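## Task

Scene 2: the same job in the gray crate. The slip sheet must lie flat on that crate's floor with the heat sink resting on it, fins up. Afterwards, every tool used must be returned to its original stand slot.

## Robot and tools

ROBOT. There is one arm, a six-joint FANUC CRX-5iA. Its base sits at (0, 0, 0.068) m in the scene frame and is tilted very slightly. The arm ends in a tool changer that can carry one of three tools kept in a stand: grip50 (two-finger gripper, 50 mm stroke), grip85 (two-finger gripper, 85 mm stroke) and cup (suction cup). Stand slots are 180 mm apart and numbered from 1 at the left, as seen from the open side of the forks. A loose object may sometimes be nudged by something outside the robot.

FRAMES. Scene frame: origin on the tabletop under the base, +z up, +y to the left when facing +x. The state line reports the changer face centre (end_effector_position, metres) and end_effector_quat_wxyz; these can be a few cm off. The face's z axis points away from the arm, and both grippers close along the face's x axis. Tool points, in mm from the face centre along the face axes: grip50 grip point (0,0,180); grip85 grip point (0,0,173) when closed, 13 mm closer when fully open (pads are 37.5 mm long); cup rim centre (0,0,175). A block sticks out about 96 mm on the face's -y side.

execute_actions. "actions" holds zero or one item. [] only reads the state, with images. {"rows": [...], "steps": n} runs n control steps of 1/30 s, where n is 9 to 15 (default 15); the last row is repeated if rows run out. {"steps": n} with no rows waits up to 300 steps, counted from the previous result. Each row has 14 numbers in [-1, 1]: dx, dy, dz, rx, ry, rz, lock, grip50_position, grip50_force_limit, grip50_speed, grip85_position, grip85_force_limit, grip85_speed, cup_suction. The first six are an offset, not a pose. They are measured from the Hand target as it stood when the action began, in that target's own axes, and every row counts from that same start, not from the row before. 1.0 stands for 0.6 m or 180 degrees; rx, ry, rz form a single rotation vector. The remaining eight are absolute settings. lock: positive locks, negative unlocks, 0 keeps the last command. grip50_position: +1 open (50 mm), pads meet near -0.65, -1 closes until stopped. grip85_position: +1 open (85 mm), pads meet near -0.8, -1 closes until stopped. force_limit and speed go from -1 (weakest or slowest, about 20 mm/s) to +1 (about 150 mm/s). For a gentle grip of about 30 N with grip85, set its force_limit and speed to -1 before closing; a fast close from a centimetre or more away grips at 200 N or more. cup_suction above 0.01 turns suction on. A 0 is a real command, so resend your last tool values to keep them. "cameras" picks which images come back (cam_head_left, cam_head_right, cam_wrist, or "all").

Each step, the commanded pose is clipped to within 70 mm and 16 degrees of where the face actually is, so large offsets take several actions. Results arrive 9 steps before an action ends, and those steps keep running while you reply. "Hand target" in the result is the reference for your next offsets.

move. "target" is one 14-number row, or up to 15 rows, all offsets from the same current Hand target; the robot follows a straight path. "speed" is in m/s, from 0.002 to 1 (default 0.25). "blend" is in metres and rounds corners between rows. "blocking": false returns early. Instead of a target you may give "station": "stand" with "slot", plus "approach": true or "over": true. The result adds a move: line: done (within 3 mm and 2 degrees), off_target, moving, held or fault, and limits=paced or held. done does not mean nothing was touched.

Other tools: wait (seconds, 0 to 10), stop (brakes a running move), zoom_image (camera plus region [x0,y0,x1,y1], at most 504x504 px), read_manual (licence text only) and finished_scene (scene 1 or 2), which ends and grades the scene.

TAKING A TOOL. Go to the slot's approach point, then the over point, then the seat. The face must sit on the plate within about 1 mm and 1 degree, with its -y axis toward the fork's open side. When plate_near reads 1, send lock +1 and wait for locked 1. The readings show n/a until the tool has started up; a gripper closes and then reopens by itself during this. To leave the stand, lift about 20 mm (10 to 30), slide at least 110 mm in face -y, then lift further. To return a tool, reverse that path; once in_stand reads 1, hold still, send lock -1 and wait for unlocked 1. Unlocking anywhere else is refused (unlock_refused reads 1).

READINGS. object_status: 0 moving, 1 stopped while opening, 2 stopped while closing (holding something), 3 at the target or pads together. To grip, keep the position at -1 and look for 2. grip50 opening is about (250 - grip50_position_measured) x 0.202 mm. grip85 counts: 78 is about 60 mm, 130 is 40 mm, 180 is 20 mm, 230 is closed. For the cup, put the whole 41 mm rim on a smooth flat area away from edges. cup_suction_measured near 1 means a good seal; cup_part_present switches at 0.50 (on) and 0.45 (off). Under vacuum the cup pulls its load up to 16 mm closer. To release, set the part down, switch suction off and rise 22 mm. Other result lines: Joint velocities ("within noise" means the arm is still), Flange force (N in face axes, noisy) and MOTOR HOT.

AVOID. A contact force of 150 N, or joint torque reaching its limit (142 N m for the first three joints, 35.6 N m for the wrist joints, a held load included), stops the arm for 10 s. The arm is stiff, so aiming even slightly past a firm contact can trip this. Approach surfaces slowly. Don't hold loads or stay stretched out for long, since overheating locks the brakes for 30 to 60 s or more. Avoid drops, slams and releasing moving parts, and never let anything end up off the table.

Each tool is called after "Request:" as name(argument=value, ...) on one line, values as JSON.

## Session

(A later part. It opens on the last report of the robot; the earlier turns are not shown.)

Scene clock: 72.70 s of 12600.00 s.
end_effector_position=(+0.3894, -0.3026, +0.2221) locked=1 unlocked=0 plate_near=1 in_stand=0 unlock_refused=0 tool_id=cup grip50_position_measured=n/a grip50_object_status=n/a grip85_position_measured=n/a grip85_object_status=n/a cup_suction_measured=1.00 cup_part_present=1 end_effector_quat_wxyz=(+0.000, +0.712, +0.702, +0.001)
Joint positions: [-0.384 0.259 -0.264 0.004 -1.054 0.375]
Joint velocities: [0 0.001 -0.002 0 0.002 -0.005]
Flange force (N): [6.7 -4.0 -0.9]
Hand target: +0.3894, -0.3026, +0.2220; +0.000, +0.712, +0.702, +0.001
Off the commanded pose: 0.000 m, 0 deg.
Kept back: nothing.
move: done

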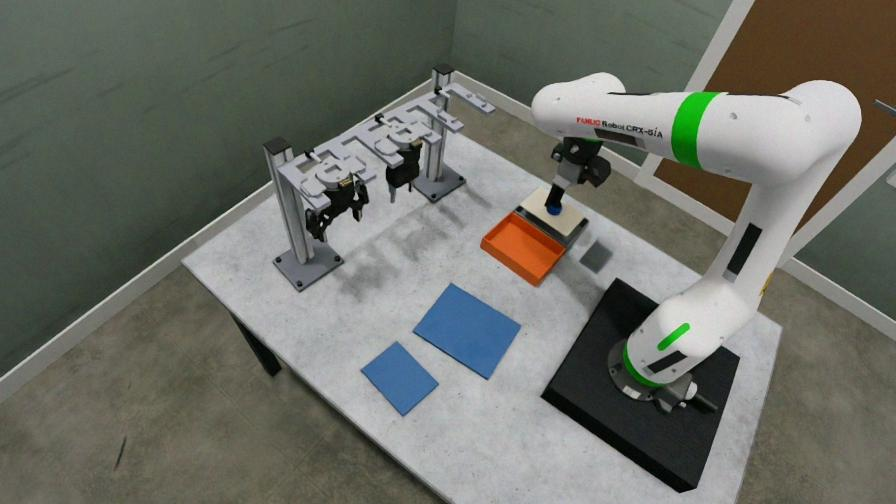

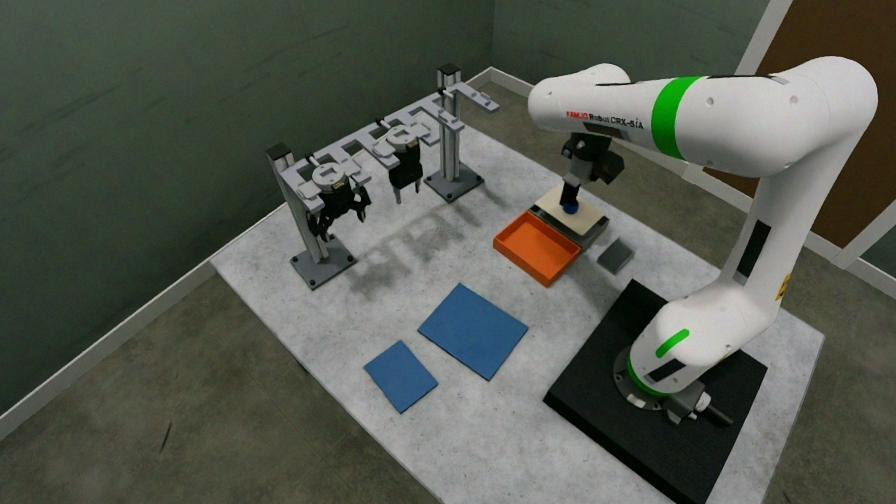

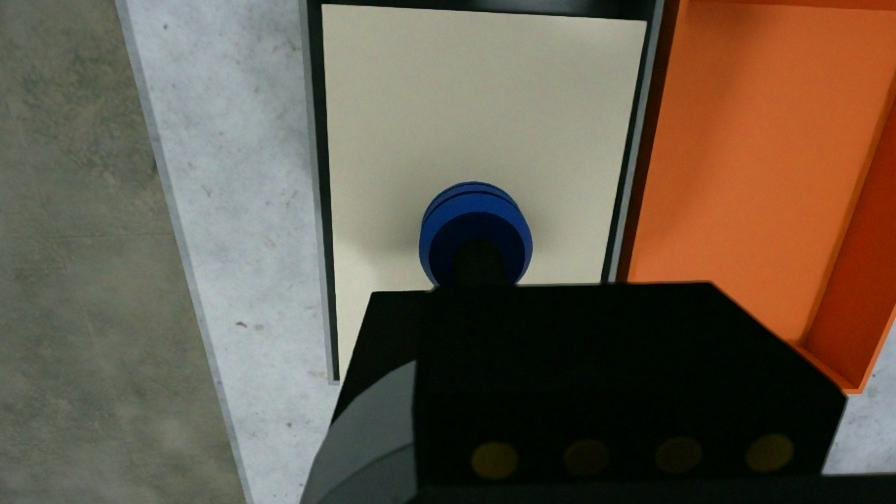

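Request:
move(target=[-0.0012,0,0.0613,0,0,0,0,1,-1,-1,1,-0.5,-1,1], speed=0.04)

Request:
zoom_image(camera="cam_head_right", region=[510, 160, 630, 270])

Scene clock: 74.23 s of 12600.00 s.
end_effector_position=(+0.3895, -0.3032, +0.1853) locked=1 unlocked=0 plate_near=1 in_stand=0 unlock_refused=0 tool_id=cup grip50_position_measured=n/a grip50_object_status=n/a grip85_position_measured=n/a grip85_object_status=n/a cup_suction_measured=1.00 cup_part_present=1 end_effector_quat_wxyz=(+0.000, +0.712, +0.702, +0.001)
Joint positions: [-0.385 0.31 -0.299 0.004 -0.968 0.376]
Joint velocities: within noise
Flange force (N): [6.0 -4.1 -0.8]
Hand target: +0.3895, -0.3032, +0.1852; +0.000, +0.712, +0.702, +0.001
Off the commanded pose: 0.000 m, 0 deg.
Kept back: nothing.
move: done

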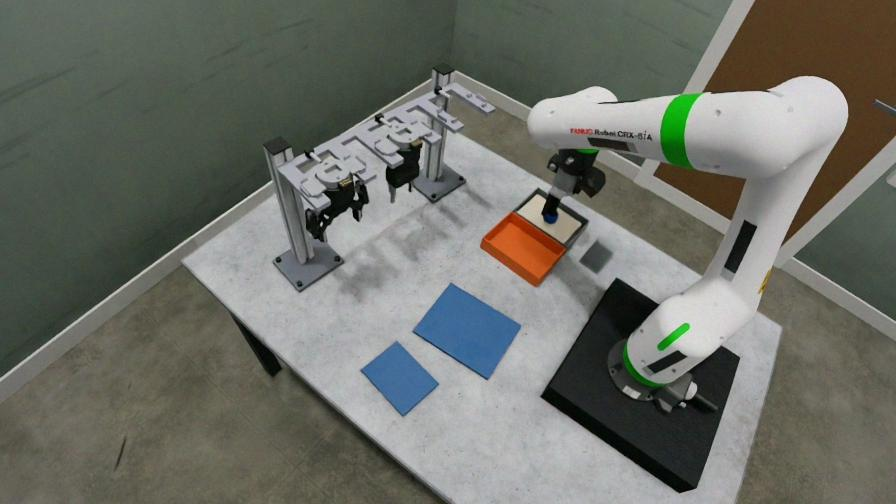

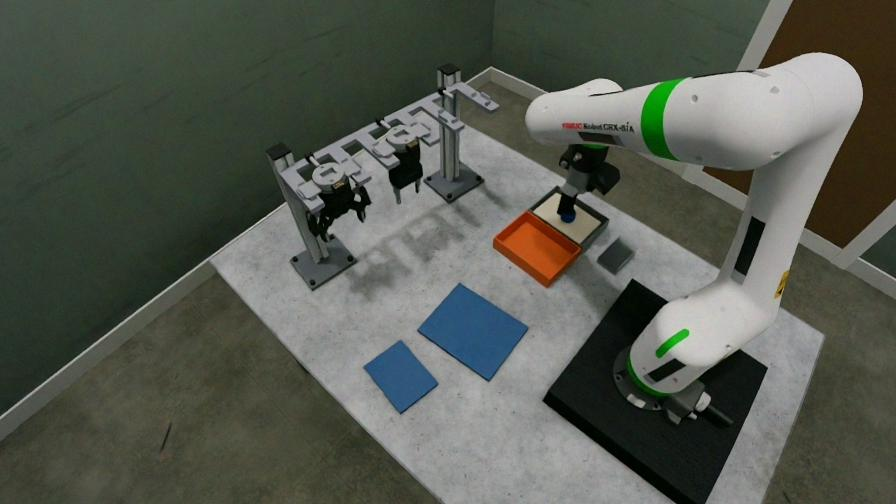

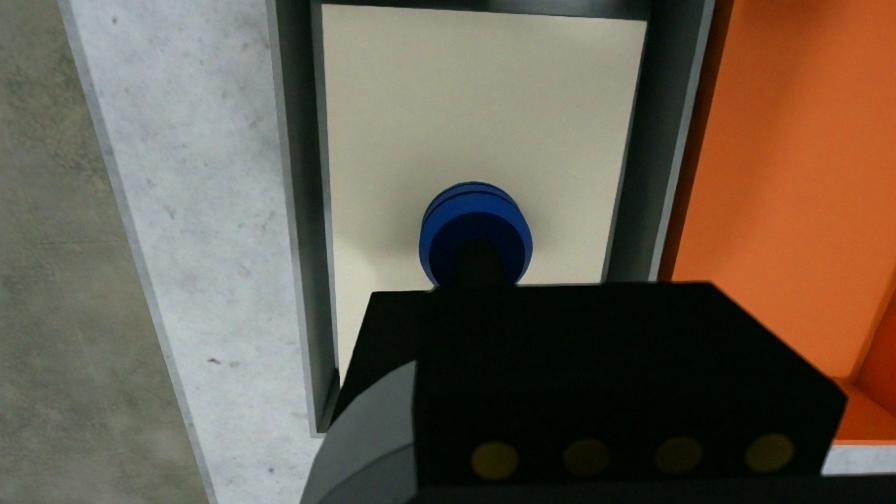

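Scaled by 4.200 from the camera's 896x504 image, which has a finer 1280x720 frame.

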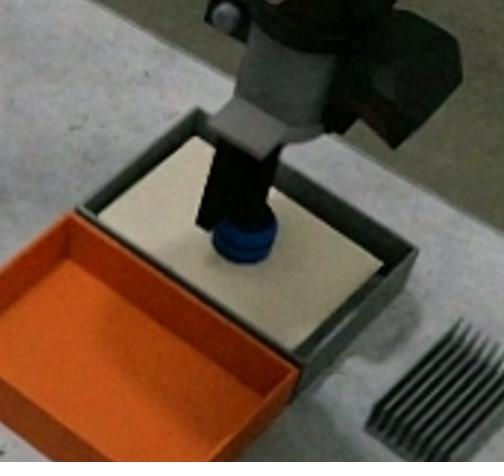

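Request:
move(target=[0,0,0.029,0,0,0,0,1,-1,-1,1,-0.5,-1,1], speed=0.03, cameras=["cam_wrist"])

Request:
move(target=[0,0,0.0047,0,0,0,0,1,-1,-1,1,-0.5,-1,1], speed=0.008, cameras=[])

Scene clock: 75.43 s of 12600.00 s.
end_effector_position=(+0.3895, -0.3032, +0.1679) locked=1 unlocked=0 plate_near=1 in_stand=0 unlock_refused=0 tool_id=cup grip50_position_measured=n/a grip50_object_status=n/a grip85_position_measured=n/a grip85_object_status=n/a cup_suction_measured=1.00 cup_part_present=1 end_effector_quat_wxyz=(+0.000, +0.712, +0.702, +0.001)
Joint positions: [-0.386 0.336 -0.314 0.005 -0.928 0.376]
Joint velocities: within noise
Flange force (N): [5.7 -3.9 -0.7]
Hand target: +0.3895, -0.3032, +0.1678; +0.000, +0.712, +0.702, +0.001
Off the commanded pose: 0.000 m, 0 deg.
Kept back: nothing.
move: done
Images, in order (width x height): cam_wrist 896x504.

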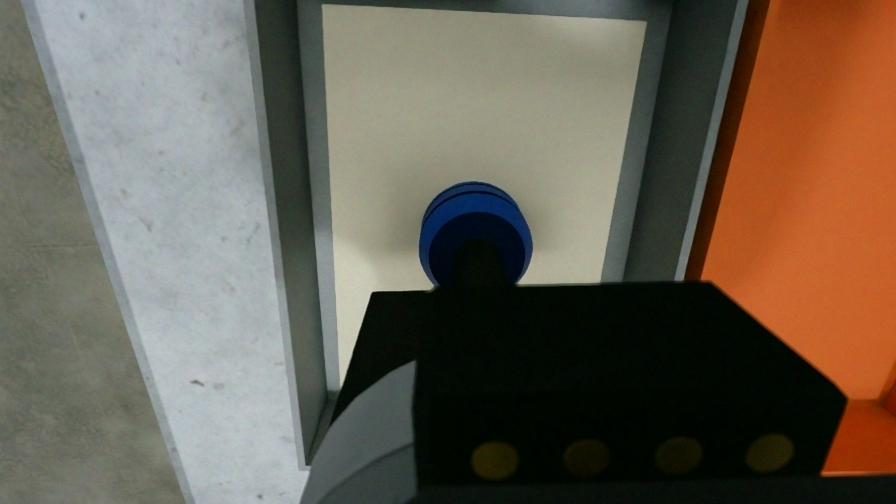

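Scene clock: 76.13 s of 12600.00 s.
end_effector_position=(+0.3895, -0.3032, +0.1650) locked=1 unlocked=0 plate_near=1 in_stand=0 unlock_refused=0 tool_id=cup grip50_position_measured=n/a grip50_object_status=n/a grip85_position_measured=n/a grip85_object_status=n/a cup_suction_measured=1.00 cup_part_present=1 end_effector_quat_wxyz=(+0.000, +0.712, +0.702, +0.001)
Joint positions: [-0.386 0.34 -0.316 0.005 -0.921 0.376]
Joint velocities: within noise
Flange force (N): [5.4 -3.8 -2.2]
Hand target: +0.3895, -0.3032, +0.1650; +0.000, +0.712, +0.702, +0.001
Off the commanded pose: 0.000 m, 0 deg.
Kept back: nothing.
move: done
No camera images: "cameras" was empty.

Request:
move(target=[0,0,0.001,0,0,0,0,1,-1,-1,1,-0.5,-1,1], speed=0.008, cameras=[])

Request:
move(target=[0,0,0,0,0,0,0,1,-1,-1,1,-0.5,-1,0], cameras=[])

Request:
move(target=[0,0,-0.04,0,0,0,0,1,-1,-1,1,-0.5,-1,0], speed=0.03, cameras=[])

Request:
move(target=[0,0,-0.2,0,0,0,0,1,-1,-1,1,-0.5,-1,0], speed=0.15)

Request:
zoom_image(camera="cam_head_right", region=[510, 160, 630, 270])

Scene clock: 77.27 s of 12600.00 s.
end_effector_position=(+0.3896, -0.3032, +0.1644) locked=1 unlocked=0 plate_near=1 in_stand=0 unlock_refused=0 tool_id=cup grip50_position_measured=n/a grip50_object_status=n/a grip85_position_measured=n/a grip85_object_status=n/a cup_suction_measured=1.00 cup_part_present=1 end_effector_quat_wxyz=(+0.000, +0.712, +0.702, +0.001)
Joint positions: [-0.386 0.341 -0.316 0.005 -0.92 0.376]
Joint velocities: within noise
Flange force (N): [11.3 -7.4 -29.7]
Hand target: +0.3895, -0.3032, +0.1644; +0.000, +0.712, +0.702, +0.001
Off the commanded pose: 0.000 m, 0 deg.
Kept back: nothing.
move: done
No camera images: "cameras" was empty.

Scene clock: 77.77 s of 12600.00 s.
end_effector_position=(+0.3896, -0.3032, +0.1644) locked=1 unlocked=0 plate_near=1 in_stand=0 unlock_refused=0 tool_id=cup grip50_position_measured=n/a grip50_object_status=n/a grip85_position_measured=n/a grip85_object_status=n/a cup_suction_measured=0.00 cup_part_present=0 end_effector_quat_wxyz=(+0.000, +0.712, +0.702, +0.001)
Joint positions: [-0.386 0.341 -0.316 0.005 -0.92 0.376]
Joint velocities: within noise
Flange force (N): [12.8 -8.7 -65.2]
Hand target: +0.3895, -0.3032, +0.1644; +0.000, +0.712, +0.702, +0.001
Off the commanded pose: 0.000 m, 0 deg.
Kept back: nothing.
move: done
No camera images: "cameras" was empty.

Scene clock: 78.87 s of 12600.00 s.
end_effector_position=(+0.3895, -0.3033, +0.1883) locked=1 unlocked=0 plate_near=1 in_stand=0 unlock_refused=0 tool_id=cup grip50_position_measured=n/a grip50_object_status=n/a grip85_position_measured=n/a grip85_object_status=n/a cup_suction_measured=0.00 cup_part_present=0 end_effector_quat_wxyz=(+0.000, +0.712, +0.702, +0.001)
Joint positions: [-0.385 0.305 -0.296 0.004 -0.975 0.376]
Joint velocities: within noise
Flange force (N): [6.6 -4.2 -1.7]
Hand target: +0.3895, -0.3032, +0.1884; +0.000, +0.712, +0.702, +0.001
Off the commanded pose: 0.000 m, 0 deg.
Kept back: nothing.
move: done
No camera images: "cameras" was empty.

Scene clock: 80.10 s of 12600.00 s.
end_effector_position=(+0.3892, -0.3034, +0.3083) locked=1 unlocked=0 plate_near=1 in_stand=0 unlock_refused=0 tool_id=cup grip50_position_measured=n/a grip50_object_status=n/a grip85_position_measured=n/a grip85_object_status=n/a cup_suction_measured=0.00 cup_part_present=0 end_effector_quat_wxyz=(+0.000, +0.712, +0.702, +0.001)
Joint positions: [-0.384 0.173 -0.149 0.004 -1.255 0.376]
Joint velocities: within noise
Flange force (N): [6.2 -4.7 1.3]
Hand target: +0.3893, -0.3034, +0.3084; +0.000, +0.712, +0.702, +0.001
Off the commanded pose: 0.000 m, 0 deg.
Kept back: nothing.
move: done

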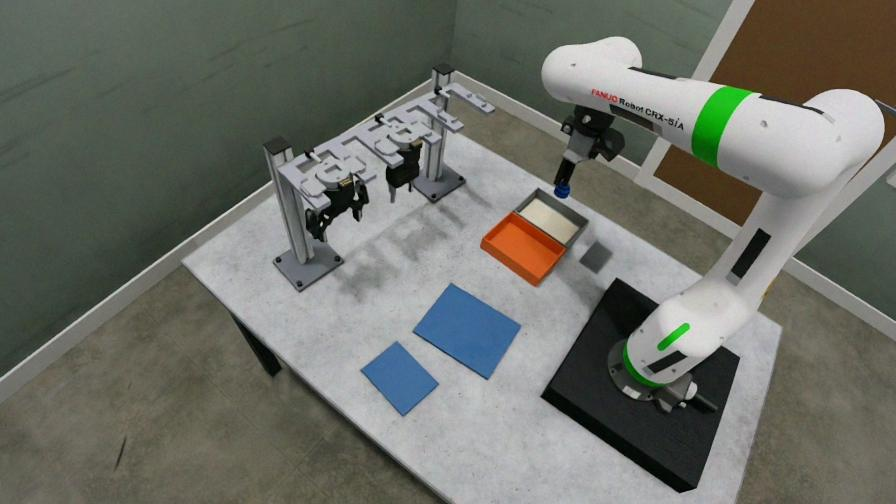

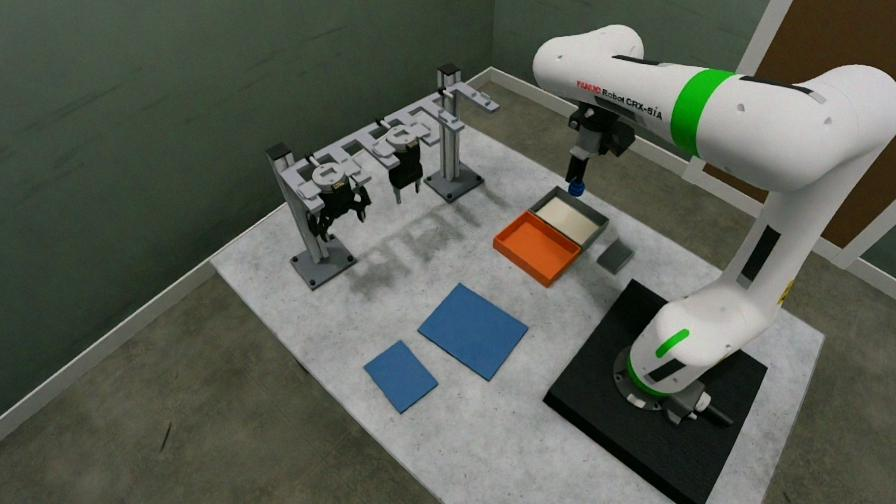

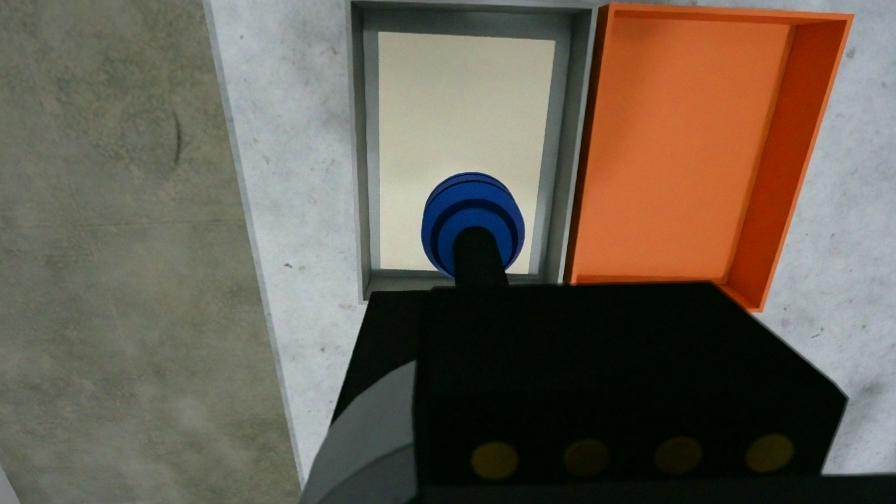

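Scaled by 4.200 from the camera's 896x504 image, which has a finer 1280x720 frame.

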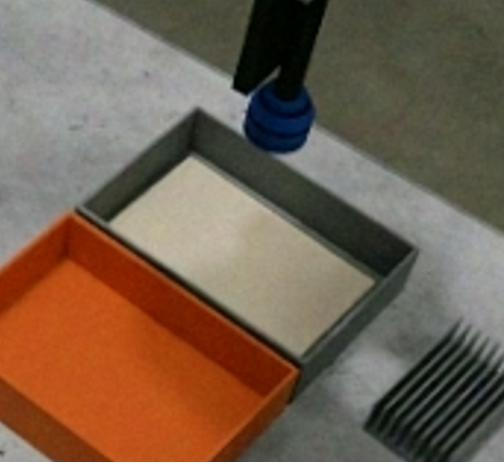

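Request:
move(station="stand", slot=3, approach=true, cameras=[])

Request:
move(station="stand", slot=3, over=true, speed=0.15, cameras=[])

Request:
move(station="stand", slot=3, speed=0.02, cameras=[])

Request:
move(target=[0,0,0,0,0,0,-1,1,-1,-1,1,-0.5,-1,0], cameras=[])

Request:
wait(seconds=1.5, cameras=[])

Request:
move(station="stand", slot=3, over=true, speed=0.06, cameras=[])

Request:
move(station="stand", slot=3, approach=true, cameras=[])

Request:
move(station="stand", slot=1, approach=true, cameras=[])

Request:
move(station="stand", slot=1, over=true, speed=0.15, cameras=[])

Request:
move(station="stand", slot=1, speed=0.02, cameras=[])

Request:
move(target=[0,0,0,0,0,0,1,1,-1,-1,1,-0.5,-1,0], cameras=[])

Request:
wait(seconds=3.3, cameras=[])

Scene clock: 83.80 s of 12600.00 s.
end_effector_position=(+0.5091, -0.1344, +0.3837) locked=1 unlocked=0 plate_near=1 in_stand=0 unlock_refused=0 tool_id=cup grip50_position_measured=n/a grip50_object_status=n/a grip85_position_measured=n/a grip85_object_status=n/a cup_suction_measured=0.00 cup_part_present=0 end_effector_quat_wxyz=(+0.000, +0.755, +0.655, +0.001)
Joint positions: [0 0.217 0.08 0.001 -1.441 -0.135]
Joint velocities: within noise
Flange force (N): [3.2 -7.6 2.3]
Hand target: +0.5091, -0.1343, +0.3837; +0.000, +0.755, +0.655, +0.001
Off the commanded pose: 0.000 m, 0 deg.
Kept back: nothing.
move: done; to station stand, slot 3, approach point
No camera images: "cameras" was empty.

Scene clock: 85.23 s of 12600.00 s.
end_effector_position=(+0.6476, -0.1537, +0.3844) locked=1 unlocked=0 plate_near=1 in_stand=0 unlock_refused=0 tool_id=cup grip50_position_measured=n/a grip50_object_status=n/a grip85_position_measured=n/a grip85_object_status=n/a cup_suction_measured=0.00 cup_part_present=0 end_effector_quat_wxyz=(+0.000, +0.755, +0.655, +0.001)
Joint positions: [-0.028 0.586 0.586 0.001 -1.577 -0.107]
Joint velocities: [0.001 0.004 0.006 -0.001 -0.005 0.001]
Flange force (N): [1.9 -10.6 2.8]
Hand target: +0.6477, -0.1537, +0.3844; +0.000, +0.755, +0.655, +0.001
Off the commanded pose: 0.000 m, 0 deg.
Kept back: nothing.
move: done; to station stand, slot 3, over the seat
No camera images: "cameras" was empty.

Scene clock: 86.60 s of 12600.00 s.
end_effector_position=(+0.6478, -0.1537, +0.3626) locked=1 unlocked=0 plate_near=1 in_stand=1 unlock_refused=0 tool_id=cup grip50_position_measured=n/a grip50_object_status=n/a grip85_position_measured=n/a grip85_object_status=n/a cup_suction_measured=0.00 cup_part_present=0 end_effector_quat_wxyz=(+0.000, +0.755, +0.655, +0.001)
Joint positions: [-0.028 0.588 0.537 0.001 -1.527 -0.107]
Joint velocities: within noise
Flange force (N): [3.0 -10.1 -19.7]
Hand target: +0.6478, -0.1537, +0.3624; +0.000, +0.755, +0.655, +0.001
Off the commanded pose: 0.000 m, 0 deg.
Kept back: nothing.
move: done; to station stand, slot 3
No camera images: "cameras" was empty.

Scene clock: 87.10 s of 12600.00 s.
end_effector_position=(+0.6478, -0.1537, +0.3624) locked=1 unlocked=0 plate_near=1 in_stand=1 unlock_refused=0 tool_id=cup grip50_position_measured=n/a grip50_object_status=n/a grip85_position_measured=n/a grip85_object_status=n/a cup_suction_measured=0.00 cup_part_present=0 end_effector_quat_wxyz=(+0.000, +0.755, +0.655, +0.001)
Joint positions: [-0.028 0.588 0.537 0.001 -1.527 -0.107]
Joint velocities: within noise
Flange force (N): [4.7 -4.2 -24.7]
Hand target: +0.6478, -0.1537, +0.3624; +0.000, +0.755, +0.655, +0.001
Off the commanded pose: 0.000 m, 0 deg.
Kept back: nothing.
move: done
No camera images: "cameras" was empty.

Scene clock: 88.60 s of 12600.00 s.
end_effector_position=(+0.6478, -0.1537, +0.3624) locked=0 unlocked=1 plate_near=1 in_stand=1 unlock_refused=0 tool_id=none grip50_position_measured=n/a grip50_object_status=n/a grip85_position_measured=n/a grip85_object_status=n/a cup_suction_measured=n/a cup_part_present=n/a end_effector_quat_wxyz=(+0.000, +0.755, +0.655, +0.001)
Joint positions: [-0.028 0.588 0.537 0.001 -1.527 -0.107]
Joint velocities: within noise
Flange force (N): [5.2 -6.8 -25.4]
Hand target: +0.6478, -0.1537, +0.3624; +0.000, +0.755, +0.655, +0.001
Off the commanded pose: 0.000 m, 0 deg.
Steps of this call (1-45: nothing new was sent). Readings (end_effector_position | what the end effector reports):
1: (+0.6478, -0.1537, +0.3624) | locked=1 unlocked=0 plate_near=1 in_stand=1 unlock_refused=0 tool_id=cup grip50_position_measured=n/a grip50_object_status=n/a grip85_position_measured=n/a grip85_object_status=n/a cup_suction_measured=0.00 cup_part_present=0
2: (+0.6478, -0.1537, +0.3624) | locked=0 unlocked=0 plate_near=1 in_stand=1 unlock_refused=0 tool_id=none grip50_position_measured=n/a grip50_object_status=n/a grip85_position_measured=n/a grip85_object_status=n/a cup_suction_measured=n/a cup_part_present=n/a
4: (+0.6478, -0.1537, +0.3624) | locked=0 unlocked=0 plate_near=1 in_stand=1 unlock_refused=0 tool_id=none grip50_position_measured=n/a grip50_object_status=n/a grip85_position_measured=n/a grip85_object_status=n/a cup_suction_measured=n/a cup_part_present=n/a
8: (+0.6478, -0.1537, +0.3624) | locked=0 unlocked=0 plate_near=1 in_stand=1 unlock_refused=0 tool_id=none grip50_position_measured=n/a grip50_object_status=n/a grip85_position_measured=n/a grip85_object_status=n/a cup_suction_measured=n/a cup_part_present=n/a
45: the state above
No camera images: "cameras" was empty.

Scene clock: 89.40 s of 12600.00 s.
end_effector_position=(+0.6477, -0.1537, +0.3845) locked=0 unlocked=1 plate_near=0 in_stand=0 unlock_refused=0 tool_id=none grip50_position_measured=n/a grip50_object_status=n/a grip85_position_measured=n/a grip85_object_status=n/a cup_suction_measured=n/a cup_part_present=n/a end_effector_quat_wxyz=(+0.000, +0.755, +0.655, +0.001)
Joint positions: [-0.028 0.586 0.586 0.001 -1.577 -0.107]
Joint velocities: within noise
Flange force (N): [2.6 -8.2 1.8]
Hand target: +0.6477, -0.1537, +0.3844; +0.000, +0.755, +0.655, +0.001
Off the commanded pose: 0.000 m, 0 deg.
Kept back: nothing.
move: done; to station stand, slot 3, over the seat
No camera images: "cameras" was empty.

Scene clock: 90.50 s of 12600.00 s.
end_effector_position=(+0.5092, -0.1344, +0.3836) locked=0 unlocked=1 plate_near=0 in_stand=0 unlock_refused=0 tool_id=none grip50_position_measured=n/a grip50_object_status=n/a grip85_position_measured=n/a grip85_object_status=n/a cup_suction_measured=n/a cup_part_present=n/a end_effector_quat_wxyz=(+0.000, +0.755, +0.655, +0.001)
Joint positions: [0 0.218 0.081 0.001 -1.442 -0.135]
Joint velocities: [0 -0.005 -0.005 0.001 0.002 -0.001]
Flange force (N): [1.6 -3.3 -1.2]
Hand target: +0.5091, -0.1343, +0.3837; +0.000, +0.755, +0.655, +0.001
Off the commanded pose: 0.000 m, 0 deg.
Kept back: nothing.
move: done; to station stand, slot 3, approach point
No camera images: "cameras" was empty.

Scene clock: 92.47 s of 12600.00 s.
end_effector_position=(+0.5588, +0.2217, +0.3840) locked=0 unlocked=1 plate_near=0 in_stand=0 unlock_refused=0 tool_id=none grip50_position_measured=n/a grip50_object_status=n/a grip85_position_measured=n/a grip85_object_status=n/a cup_suction_measured=n/a cup_part_present=n/a end_effector_quat_wxyz=(-0.001, +0.755, +0.655, +0.001)
Joint positions: [0.599 0.409 0.328 -0.004 -1.497 -0.733]
Joint velocities: within noise
Flange force (N): [-2.4 -6.4 1.9]
Hand target: +0.5588, +0.2218, +0.3840; -0.001, +0.755, +0.655, +0.001
Off the commanded pose: 0.000 m, 0 deg.
Kept back: nothing.
move: done; to station stand, slot 1, approach point
No camera images: "cameras" was empty.

Scene clock: 93.93 s of 12600.00 s.
end_effector_position=(+0.6973, +0.2024, +0.3847) locked=0 unlocked=1 plate_near=0 in_stand=0 unlock_refused=0 tool_id=none grip50_position_measured=n/a grip50_object_status=n/a grip85_position_measured=n/a grip85_object_status=n/a cup_suction_measured=n/a cup_part_present=n/a end_effector_quat_wxyz=(+0.000, +0.755, +0.655, +0.002)
Joint positions: [0.467 0.793 0.917 -0.003 -1.701 -0.602]
Joint velocities: [0 0.007 0.011 -0.001 -0.008 0.002]
Flange force (N): no reading
Hand target: +0.6974, +0.2025, +0.3847; +0.000, +0.755, +0.655, +0.001
Off the commanded pose: 0.000 m, 0 deg.
Kept back: nothing.
move: done; to station stand, slot 1, over the seat
No camera images: "cameras" was empty.

Scene clock: 95.30 s of 12600.00 s.
end_effector_position=(+0.6975, +0.2025, +0.3630) locked=0 unlocked=1 plate_near=1 in_stand=1 unlock_refused=0 tool_id=none grip50_position_measured=n/a grip50_object_status=n/a grip85_position_measured=n/a grip85_object_status=n/a cup_suction_measured=n/a cup_part_present=n/a end_effector_quat_wxyz=(+0.000, +0.755, +0.655, +0.002)
Joint positions: [0.467 0.785 0.853 -0.003 -1.645 -0.602]
Joint velocities: within noise
Flange force (N): [-3.8 -15.7 -5.6]
Hand target: +0.6975, +0.2025, +0.3627; +0.000, +0.755, +0.655, +0.001
Off the commanded pose: 0.000 m, 0 deg.
Kept back: nothing.
move: done; to station stand, slot 1
No camera images: "cameras" was empty.

Scene clock: 95.80 s of 12600.00 s.
end_effector_position=(+0.6975, +0.2025, +0.3628) locked=0 unlocked=0 plate_near=1 in_stand=1 unlock_refused=0 tool_id=none grip50_position_measured=n/a grip50_object_status=n/a grip85_position_measured=n/a grip85_object_status=n/a cup_suction_measured=n/a cup_part_present=n/a end_effector_quat_wxyz=(+0.000, +0.755, +0.655, +0.002)
Joint positions: [0.467 0.785 0.853 -0.003 -1.645 -0.602]
Joint velocities: within noise
Flange force (N): [-0.4 -11.0 -16.4]
Hand target: +0.6975, +0.2025, +0.3627; +0.000, +0.755, +0.655, +0.001
Off the commanded pose: 0.000 m, 0 deg.
Kept back: nothing.
move: done
No camera images: "cameras" was empty.

Scene clock: 99.10 s of 12600.00 s.
end_effector_position=(+0.6975, +0.2025, +0.3627) locked=1 unlocked=0 plate_near=1 in_stand=1 unlock_refused=0 tool_id=grip85 grip50_position_measured=n/a grip50_object_status=n/a grip85_position_measured=n/a grip85_object_status=n/a cup_suction_measured=n/a cup_part_present=n/a end_effector_quat_wxyz=(+0.000, +0.755, +0.655, +0.001)
Joint positions: [0.467 0.785 0.853 -0.003 -1.645 -0.602]
Joint velocities: within noise
Flange force (N): [-3.5 -13.6 -35.0]
Hand target: +0.6975, +0.2025, +0.3627; +0.000, +0.755, +0.655, +0.001
Off the commanded pose: 0.000 m, 0 deg.
Steps of this call (1-99: nothing new was sent). Readings (end_effector_position | what the end effector reports):
1: (+0.6975, +0.2025, +0.3628) | locked=0 unlocked=0 plate_near=1 in_stand=1 unlock_refused=0 tool_id=none grip50_position_measured=n/a grip50_object_status=n/a grip85_position_measured=n/a grip85_object_status=n/a cup_suction_measured=n/a cup_part_present=n/a
2: (+0.6975, +0.2025, +0.3628) | locked=0 unlocked=0 plate_near=1 in_stand=1 unlock_refused=0 tool_id=none grip50_position_measured=n/a grip50_object_status=n/a grip85_position_measured=n/a grip85_object_status=n/a cup_suction_measured=n/a cup_part_present=n/a
4: (+0.6975, +0.2025, +0.3628) | locked=0 unlocked=0 plate_near=1 in_stand=1 unlock_refused=0 tool_id=none grip50_position_measured=n/a grip50_object_status=n/a grip85_position_measured=n/a grip85_object_status=n/a cup_suction_measured=n/a cup_part_present=n/a
8: (+0.6975, +0.2025, +0.3628) | locked=0 unlocked=0 plate_near=1 in_stand=1 unlock_refused=0 tool_id=none grip50_position_measured=n/a grip50_object_status=n/a grip85_position_measured=n/a grip85_object_status=n/a cup_suction_measured=n/a cup_part_present=n/a
99: the state above
No camera images: "cameras" was empty.

Request:
move(station="stand", slot=1, over=true, speed=0.06, cameras=[])

Request:
move(station="stand", slot=1, approach=true, speed=0.2, cameras=[])

Request:
move(target=[-0.9218,-0.4407,0.095,0,0,0.4744,0,1,-1,-1,1,-0.5,-1,0], cameras=["cam_wrist","cam_head_right"])

Scene clock: 100.43 s of 12600.00 s.
end_effector_position=(+0.6974, +0.2025, +0.3846) locked=1 unlocked=0 plate_near=1 in_stand=0 unlock_refused=0 tool_id=grip85 grip50_position_measured=n/a grip50_object_status=n/a grip85_position_measured=3 grip85_object_status=3 cup_suction_measured=n/a cup_part_present=n/a end_effector_quat_wxyz=(+0.000, +0.755, +0.655, +0.001)
Joint positions: [0.467 0.794 0.918 -0.003 -1.702 -0.602]
Joint velocities: [0 0.001 0.005 0 -0.004 -0.002]
Flange force (N): no reading
Hand target: +0.6974, +0.2025, +0.3847; +0.000, +0.755, +0.655, +0.001
Off the commanded pose: 0.000 m, 0 deg.
Kept back: nothing.
move: done; to station stand, slot 1, over the seat
No camera images: "cameras" was empty.

Scene clock: 101.67 s of 12600.00 s.
end_effector_position=(+0.5589, +0.2218, +0.3840) locked=1 unlocked=0 plate_near=1 in_stand=0 unlock_refused=0 tool_id=grip85 grip50_position_measured=n/a grip50_object_status=n/a grip85_position_measured=3 grip85_object_status=3 cup_suction_measured=n/a cup_part_present=n/a end_effector_quat_wxyz=(-0.001, +0.755, +0.655, +0.001)
Joint positions: [0.599 0.409 0.329 -0.005 -1.497 -0.733]
Joint velocities: [0.002 -0.003 -0.005 0.001 0.005 -0.004]
Flange force (N): [-1.5 -5.0 1.3]
Hand target: +0.5588, +0.2218, +0.3840; -0.001, +0.755, +0.655, +0.001
Off the commanded pose: 0.000 m, 0 deg.
Kept back: nothing.
move: done; to station stand, slot 1, approach point
No camera images: "cameras" was empty.

Scene clock: 105.20 s of 12600.00 s.
end_effector_position=(+0.2191, -0.2883, +0.3254) locked=1 unlocked=0 plate_near=1 in_stand=0 unlock_refused=0 tool_id=grip85 grip50_position_measured=n/a grip50_object_status=n/a grip85_position_measured=3 grip85_object_status=3 cup_suction_measured=n/a cup_part_present=n/a end_effector_quat_wxyz=(-0.001, +1.000, -0.030, +0.001)
Joint positions: [-0.539 -0.181 -0.457 0.004 -1.302 -1.087]
Joint velocities: within noise
Flange force (N): [-1.4 -7.6 1.5]
Hand target: +0.2191, -0.2884, +0.3254; -0.001, +1.000, -0.030, +0.001
Off the commanded pose: 0.000 m, 0 deg.
Kept back: nothing.
move: done
Images, in order (width x height): cam_head_right 896x504, cam_wrist 896x504.

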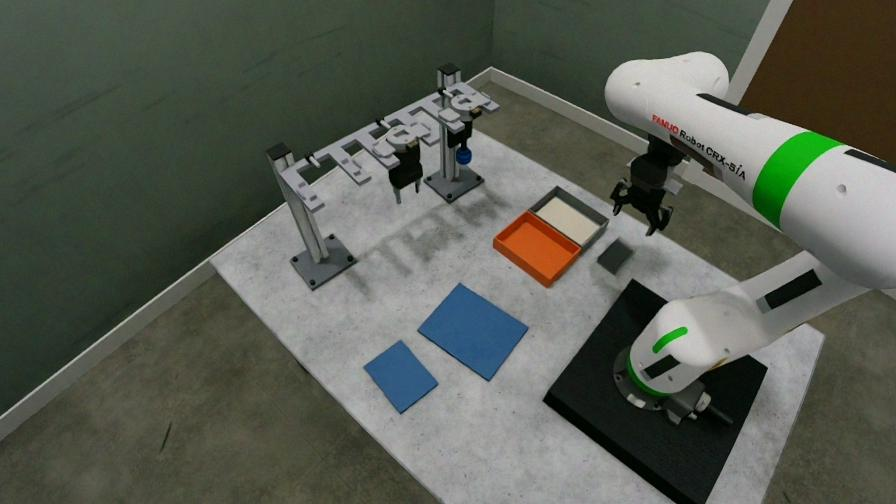

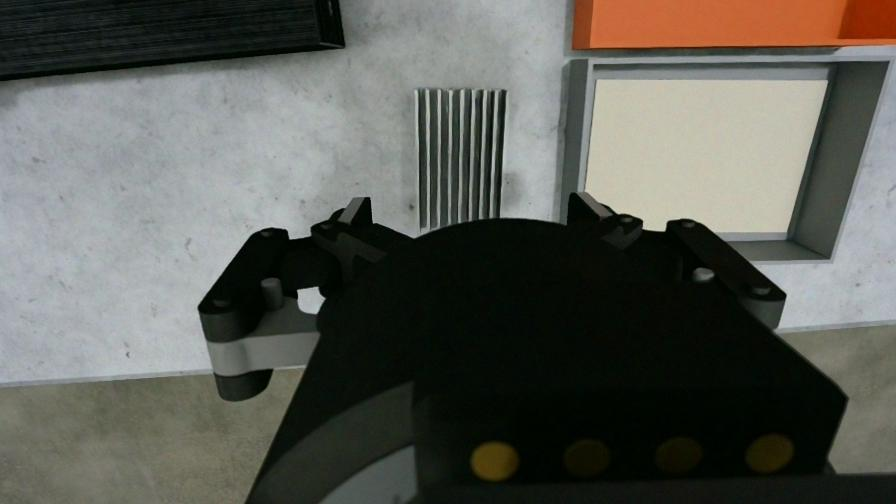

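Request:
move(target=[0,0,0.2257,0,0,0,0,1,-1,-1,1,-0.5,-1,0], speed=0.1, cameras=[])

Request:
move(target=[0,0,0,0,0,0,0,1,-1,-1,-1,-0.5,-1,0], cameras=[])

Request:
move(target=[0,0,-0.17,0,0,0,0,1,-1,-1,-1,-0.5,-1,0], speed=0.1, cameras=[])

Request:
move(target=[0.2842,0.0053,0,0,0,0,0,1,-1,-1,-1,-0.5,-1,0], speed=0.2, cameras=[])

Request:
move(target=[0,0,0.1517,0,0,0,0,1,-1,-1,-1,-0.5,-1,0], speed=0.08)

Scene clock: 107.63 s of 12600.00 s.
end_effector_position=(+0.2193, -0.2880, +0.1901) locked=1 unlocked=0 plate_near=1 in_stand=0 unlock_refused=0 tool_id=grip85 grip50_position_measured=n/a grip50_object_status=n/a grip85_position_measured=3 grip85_object_status=3 cup_suction_measured=n/a cup_part_present=n/a end_effector_quat_wxyz=(-0.001, +1.000, -0.031, +0.001)
Joint positions: [-0.541 -0.01 -0.657 0.005 -0.931 -1.087]
Joint velocities: within noise
Flange force (N): [-1.9 -7.3 0.6]
Hand target: +0.2193, -0.2880, +0.1900; -0.001, +1.000, -0.030, +0.001
Off the commanded pose: 0.000 m, 0 deg.
Kept back: nothing.
move: done
No camera images: "cameras" was empty.

Scene clock: 109.43 s of 12600.00 s.
end_effector_position=(+0.2193, -0.2881, +0.1900) locked=1 unlocked=0 plate_near=1 in_stand=0 unlock_refused=0 tool_id=grip85 grip50_position_measured=n/a grip50_object_status=n/a grip85_position_measured=78 grip85_object_status=2 cup_suction_measured=n/a cup_part_present=n/a end_effector_quat_wxyz=(-0.001, +1.000, -0.030, +0.000)
Joint positions: [-0.541 -0.01 -0.657 0.005 -0.931 -1.087]
Joint velocities: within noise
Flange force (N): [-3.5 -11.3 -21.1]
Hand target: +0.2193, -0.2880, +0.1900; -0.001, +1.000, -0.030, +0.001
Off the commanded pose: 0.000 m, 0 deg.
Kept back: nothing.
move: done
No camera images: "cameras" was empty.

Scene clock: 110.83 s of 12600.00 s.
end_effector_position=(+0.2192, -0.2883, +0.2919) locked=1 unlocked=0 plate_near=1 in_stand=0 unlock_refused=0 tool_id=grip85 grip50_position_measured=n/a grip50_object_status=n/a grip85_position_measured=78 grip85_object_status=2 cup_suction_measured=n/a cup_part_present=n/a end_effector_quat_wxyz=(-0.001, +1.000, -0.030, +0.000)
Joint positions: [-0.54 -0.152 -0.515 0.004 -1.215 -1.087]
Joint velocities: [0 -0.001 0.003 0 -0.006 0]
Flange force (N): [-1.1 -7.1 2.4]
Hand target: +0.2192, -0.2883, +0.2920; -0.001, +1.000, -0.030, +0.001
Off the commanded pose: 0.000 m, 0 deg.
Kept back: nothing.
move: done
No camera images: "cameras" was empty.

Scene clock: 112.17 s of 12600.00 s.
end_effector_position=(+0.3891, -0.3018, +0.2922) locked=1 unlocked=0 plate_near=1 in_stand=0 unlock_refused=0 tool_id=grip85 grip50_position_measured=n/a grip50_object_status=n/a grip85_position_measured=78 grip85_object_status=2 cup_suction_measured=n/a cup_part_present=n/a end_effector_quat_wxyz=(-0.001, +1.000, -0.031, +0.001)
Joint positions: [-0.382 0.184 -0.176 0.003 -1.218 -1.244]
Joint velocities: within noise
Flange force (N): [-3.9 -6.0 2.3]
Hand target: +0.3892, -0.3019, +0.2922; -0.001, +1.000, -0.030, +0.001
Off the commanded pose: 0.000 m, 0 deg.
Kept back: nothing.
move: done
No camera images: "cameras" was empty.

Scene clock: 113.70 s of 12600.00 s.
end_effector_position=(+0.3893, -0.3016, +0.2012) locked=1 unlocked=0 plate_near=1 in_stand=0 unlock_refused=0 tool_id=grip85 grip50_position_measured=n/a grip50_object_status=n/a grip85_position_measured=78 grip85_object_status=2 cup_suction_measured=n/a cup_part_present=n/a end_effector_quat_wxyz=(-0.001, +1.000, -0.030, +0.001)
Joint positions: [-0.383 0.285 -0.287 0.004 -1.006 -1.245]
Joint velocities: within noise
Flange force (N): [-6.3 -5.8 1.8]
Hand target: +0.3893, -0.3016, +0.2011; -0.001, +1.000, -0.030, +0.001
Off the commanded pose: 0.000 m, 0 deg.
Kept back: nothing.
move: done

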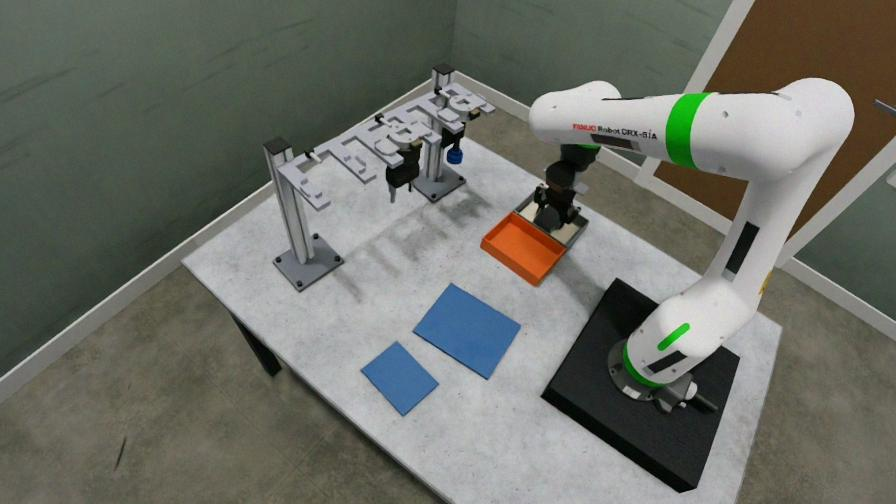

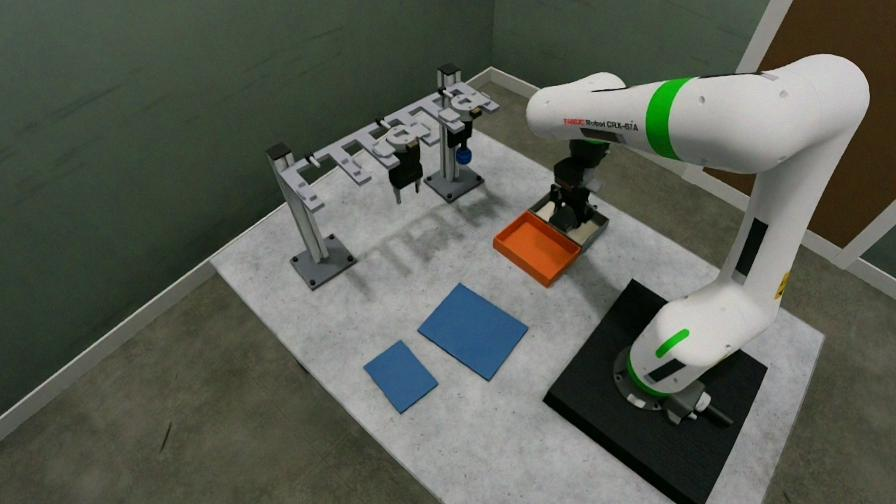

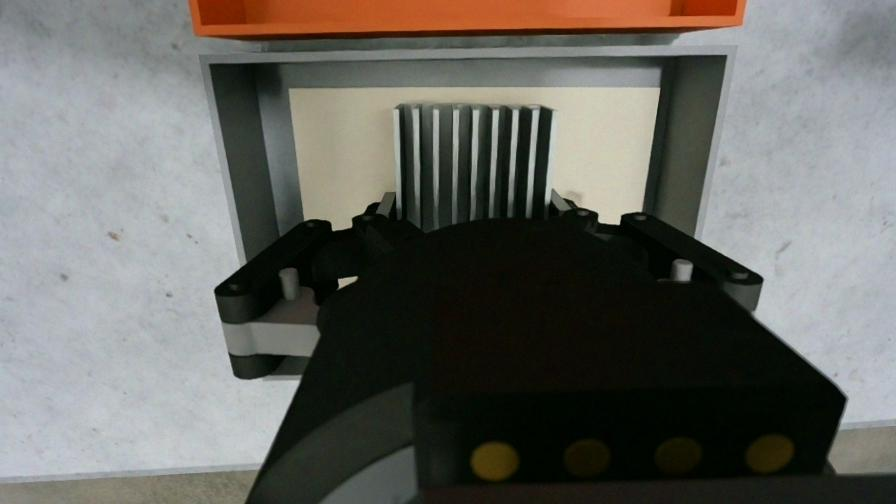

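Request:
move(target=[0,0,0.0085,0,0,0,0,1,-1,-1,-1,-0.5,-1,0], speed=0.02, cameras=[])

Request:
move(target=[0,0,0.0013,0,0,0,0,1,-1,-1,-1,-0.5,-1,0], speed=0.008, cameras=[])

Scene clock: 114.67 s of 12600.00 s.
end_effector_position=(+0.3893, -0.3016, +0.1961) locked=1 unlocked=0 plate_near=1 in_stand=0 unlock_refused=0 tool_id=grip85 grip50_position_measured=n/a grip50_object_status=n/a grip85_position_measured=78 grip85_object_status=2 cup_suction_measured=n/a cup_part_present=n/a end_effector_quat_wxyz=(-0.001, +1.000, -0.031, +0.001)
Joint positions: [-0.383 0.292 -0.292 0.004 -0.994 -1.245]
Joint velocities: within noise
Flange force (N): [-6.2 -6.2 -0.3]
Hand target: +0.3893, -0.3016, +0.1960; -0.001, +1.000, -0.030, +0.001
Off the commanded pose: 0.000 m, 0 deg.
Kept back: nothing.
move: done
No camera images: "cameras" was empty.

Scene clock: 115.37 s of 12600.00 s.
end_effector_position=(+0.3893, -0.3016, +0.1953) locked=1 unlocked=0 plate_near=1 in_stand=0 unlock_refused=0 tool_id=grip85 grip50_position_measured=n/a grip50_object_status=n/a grip85_position_measured=78 grip85_object_status=2 cup_suction_measured=n/a cup_part_present=n/a end_effector_quat_wxyz=(-0.001, +1.000, -0.030, +0.001)
Joint positions: [-0.383 0.293 -0.292 0.004 -0.992 -1.245]
Joint velocities: within noise
Flange force (N): [-8.3 -10.7 -33.0]
Hand target: +0.3893, -0.3016, +0.1953; -0.001, +1.000, -0.030, +0.001
Off the commanded pose: 0.000 m, 0 deg.
Kept back: nothing.
move: done
No camera images: "cameras" was empty.


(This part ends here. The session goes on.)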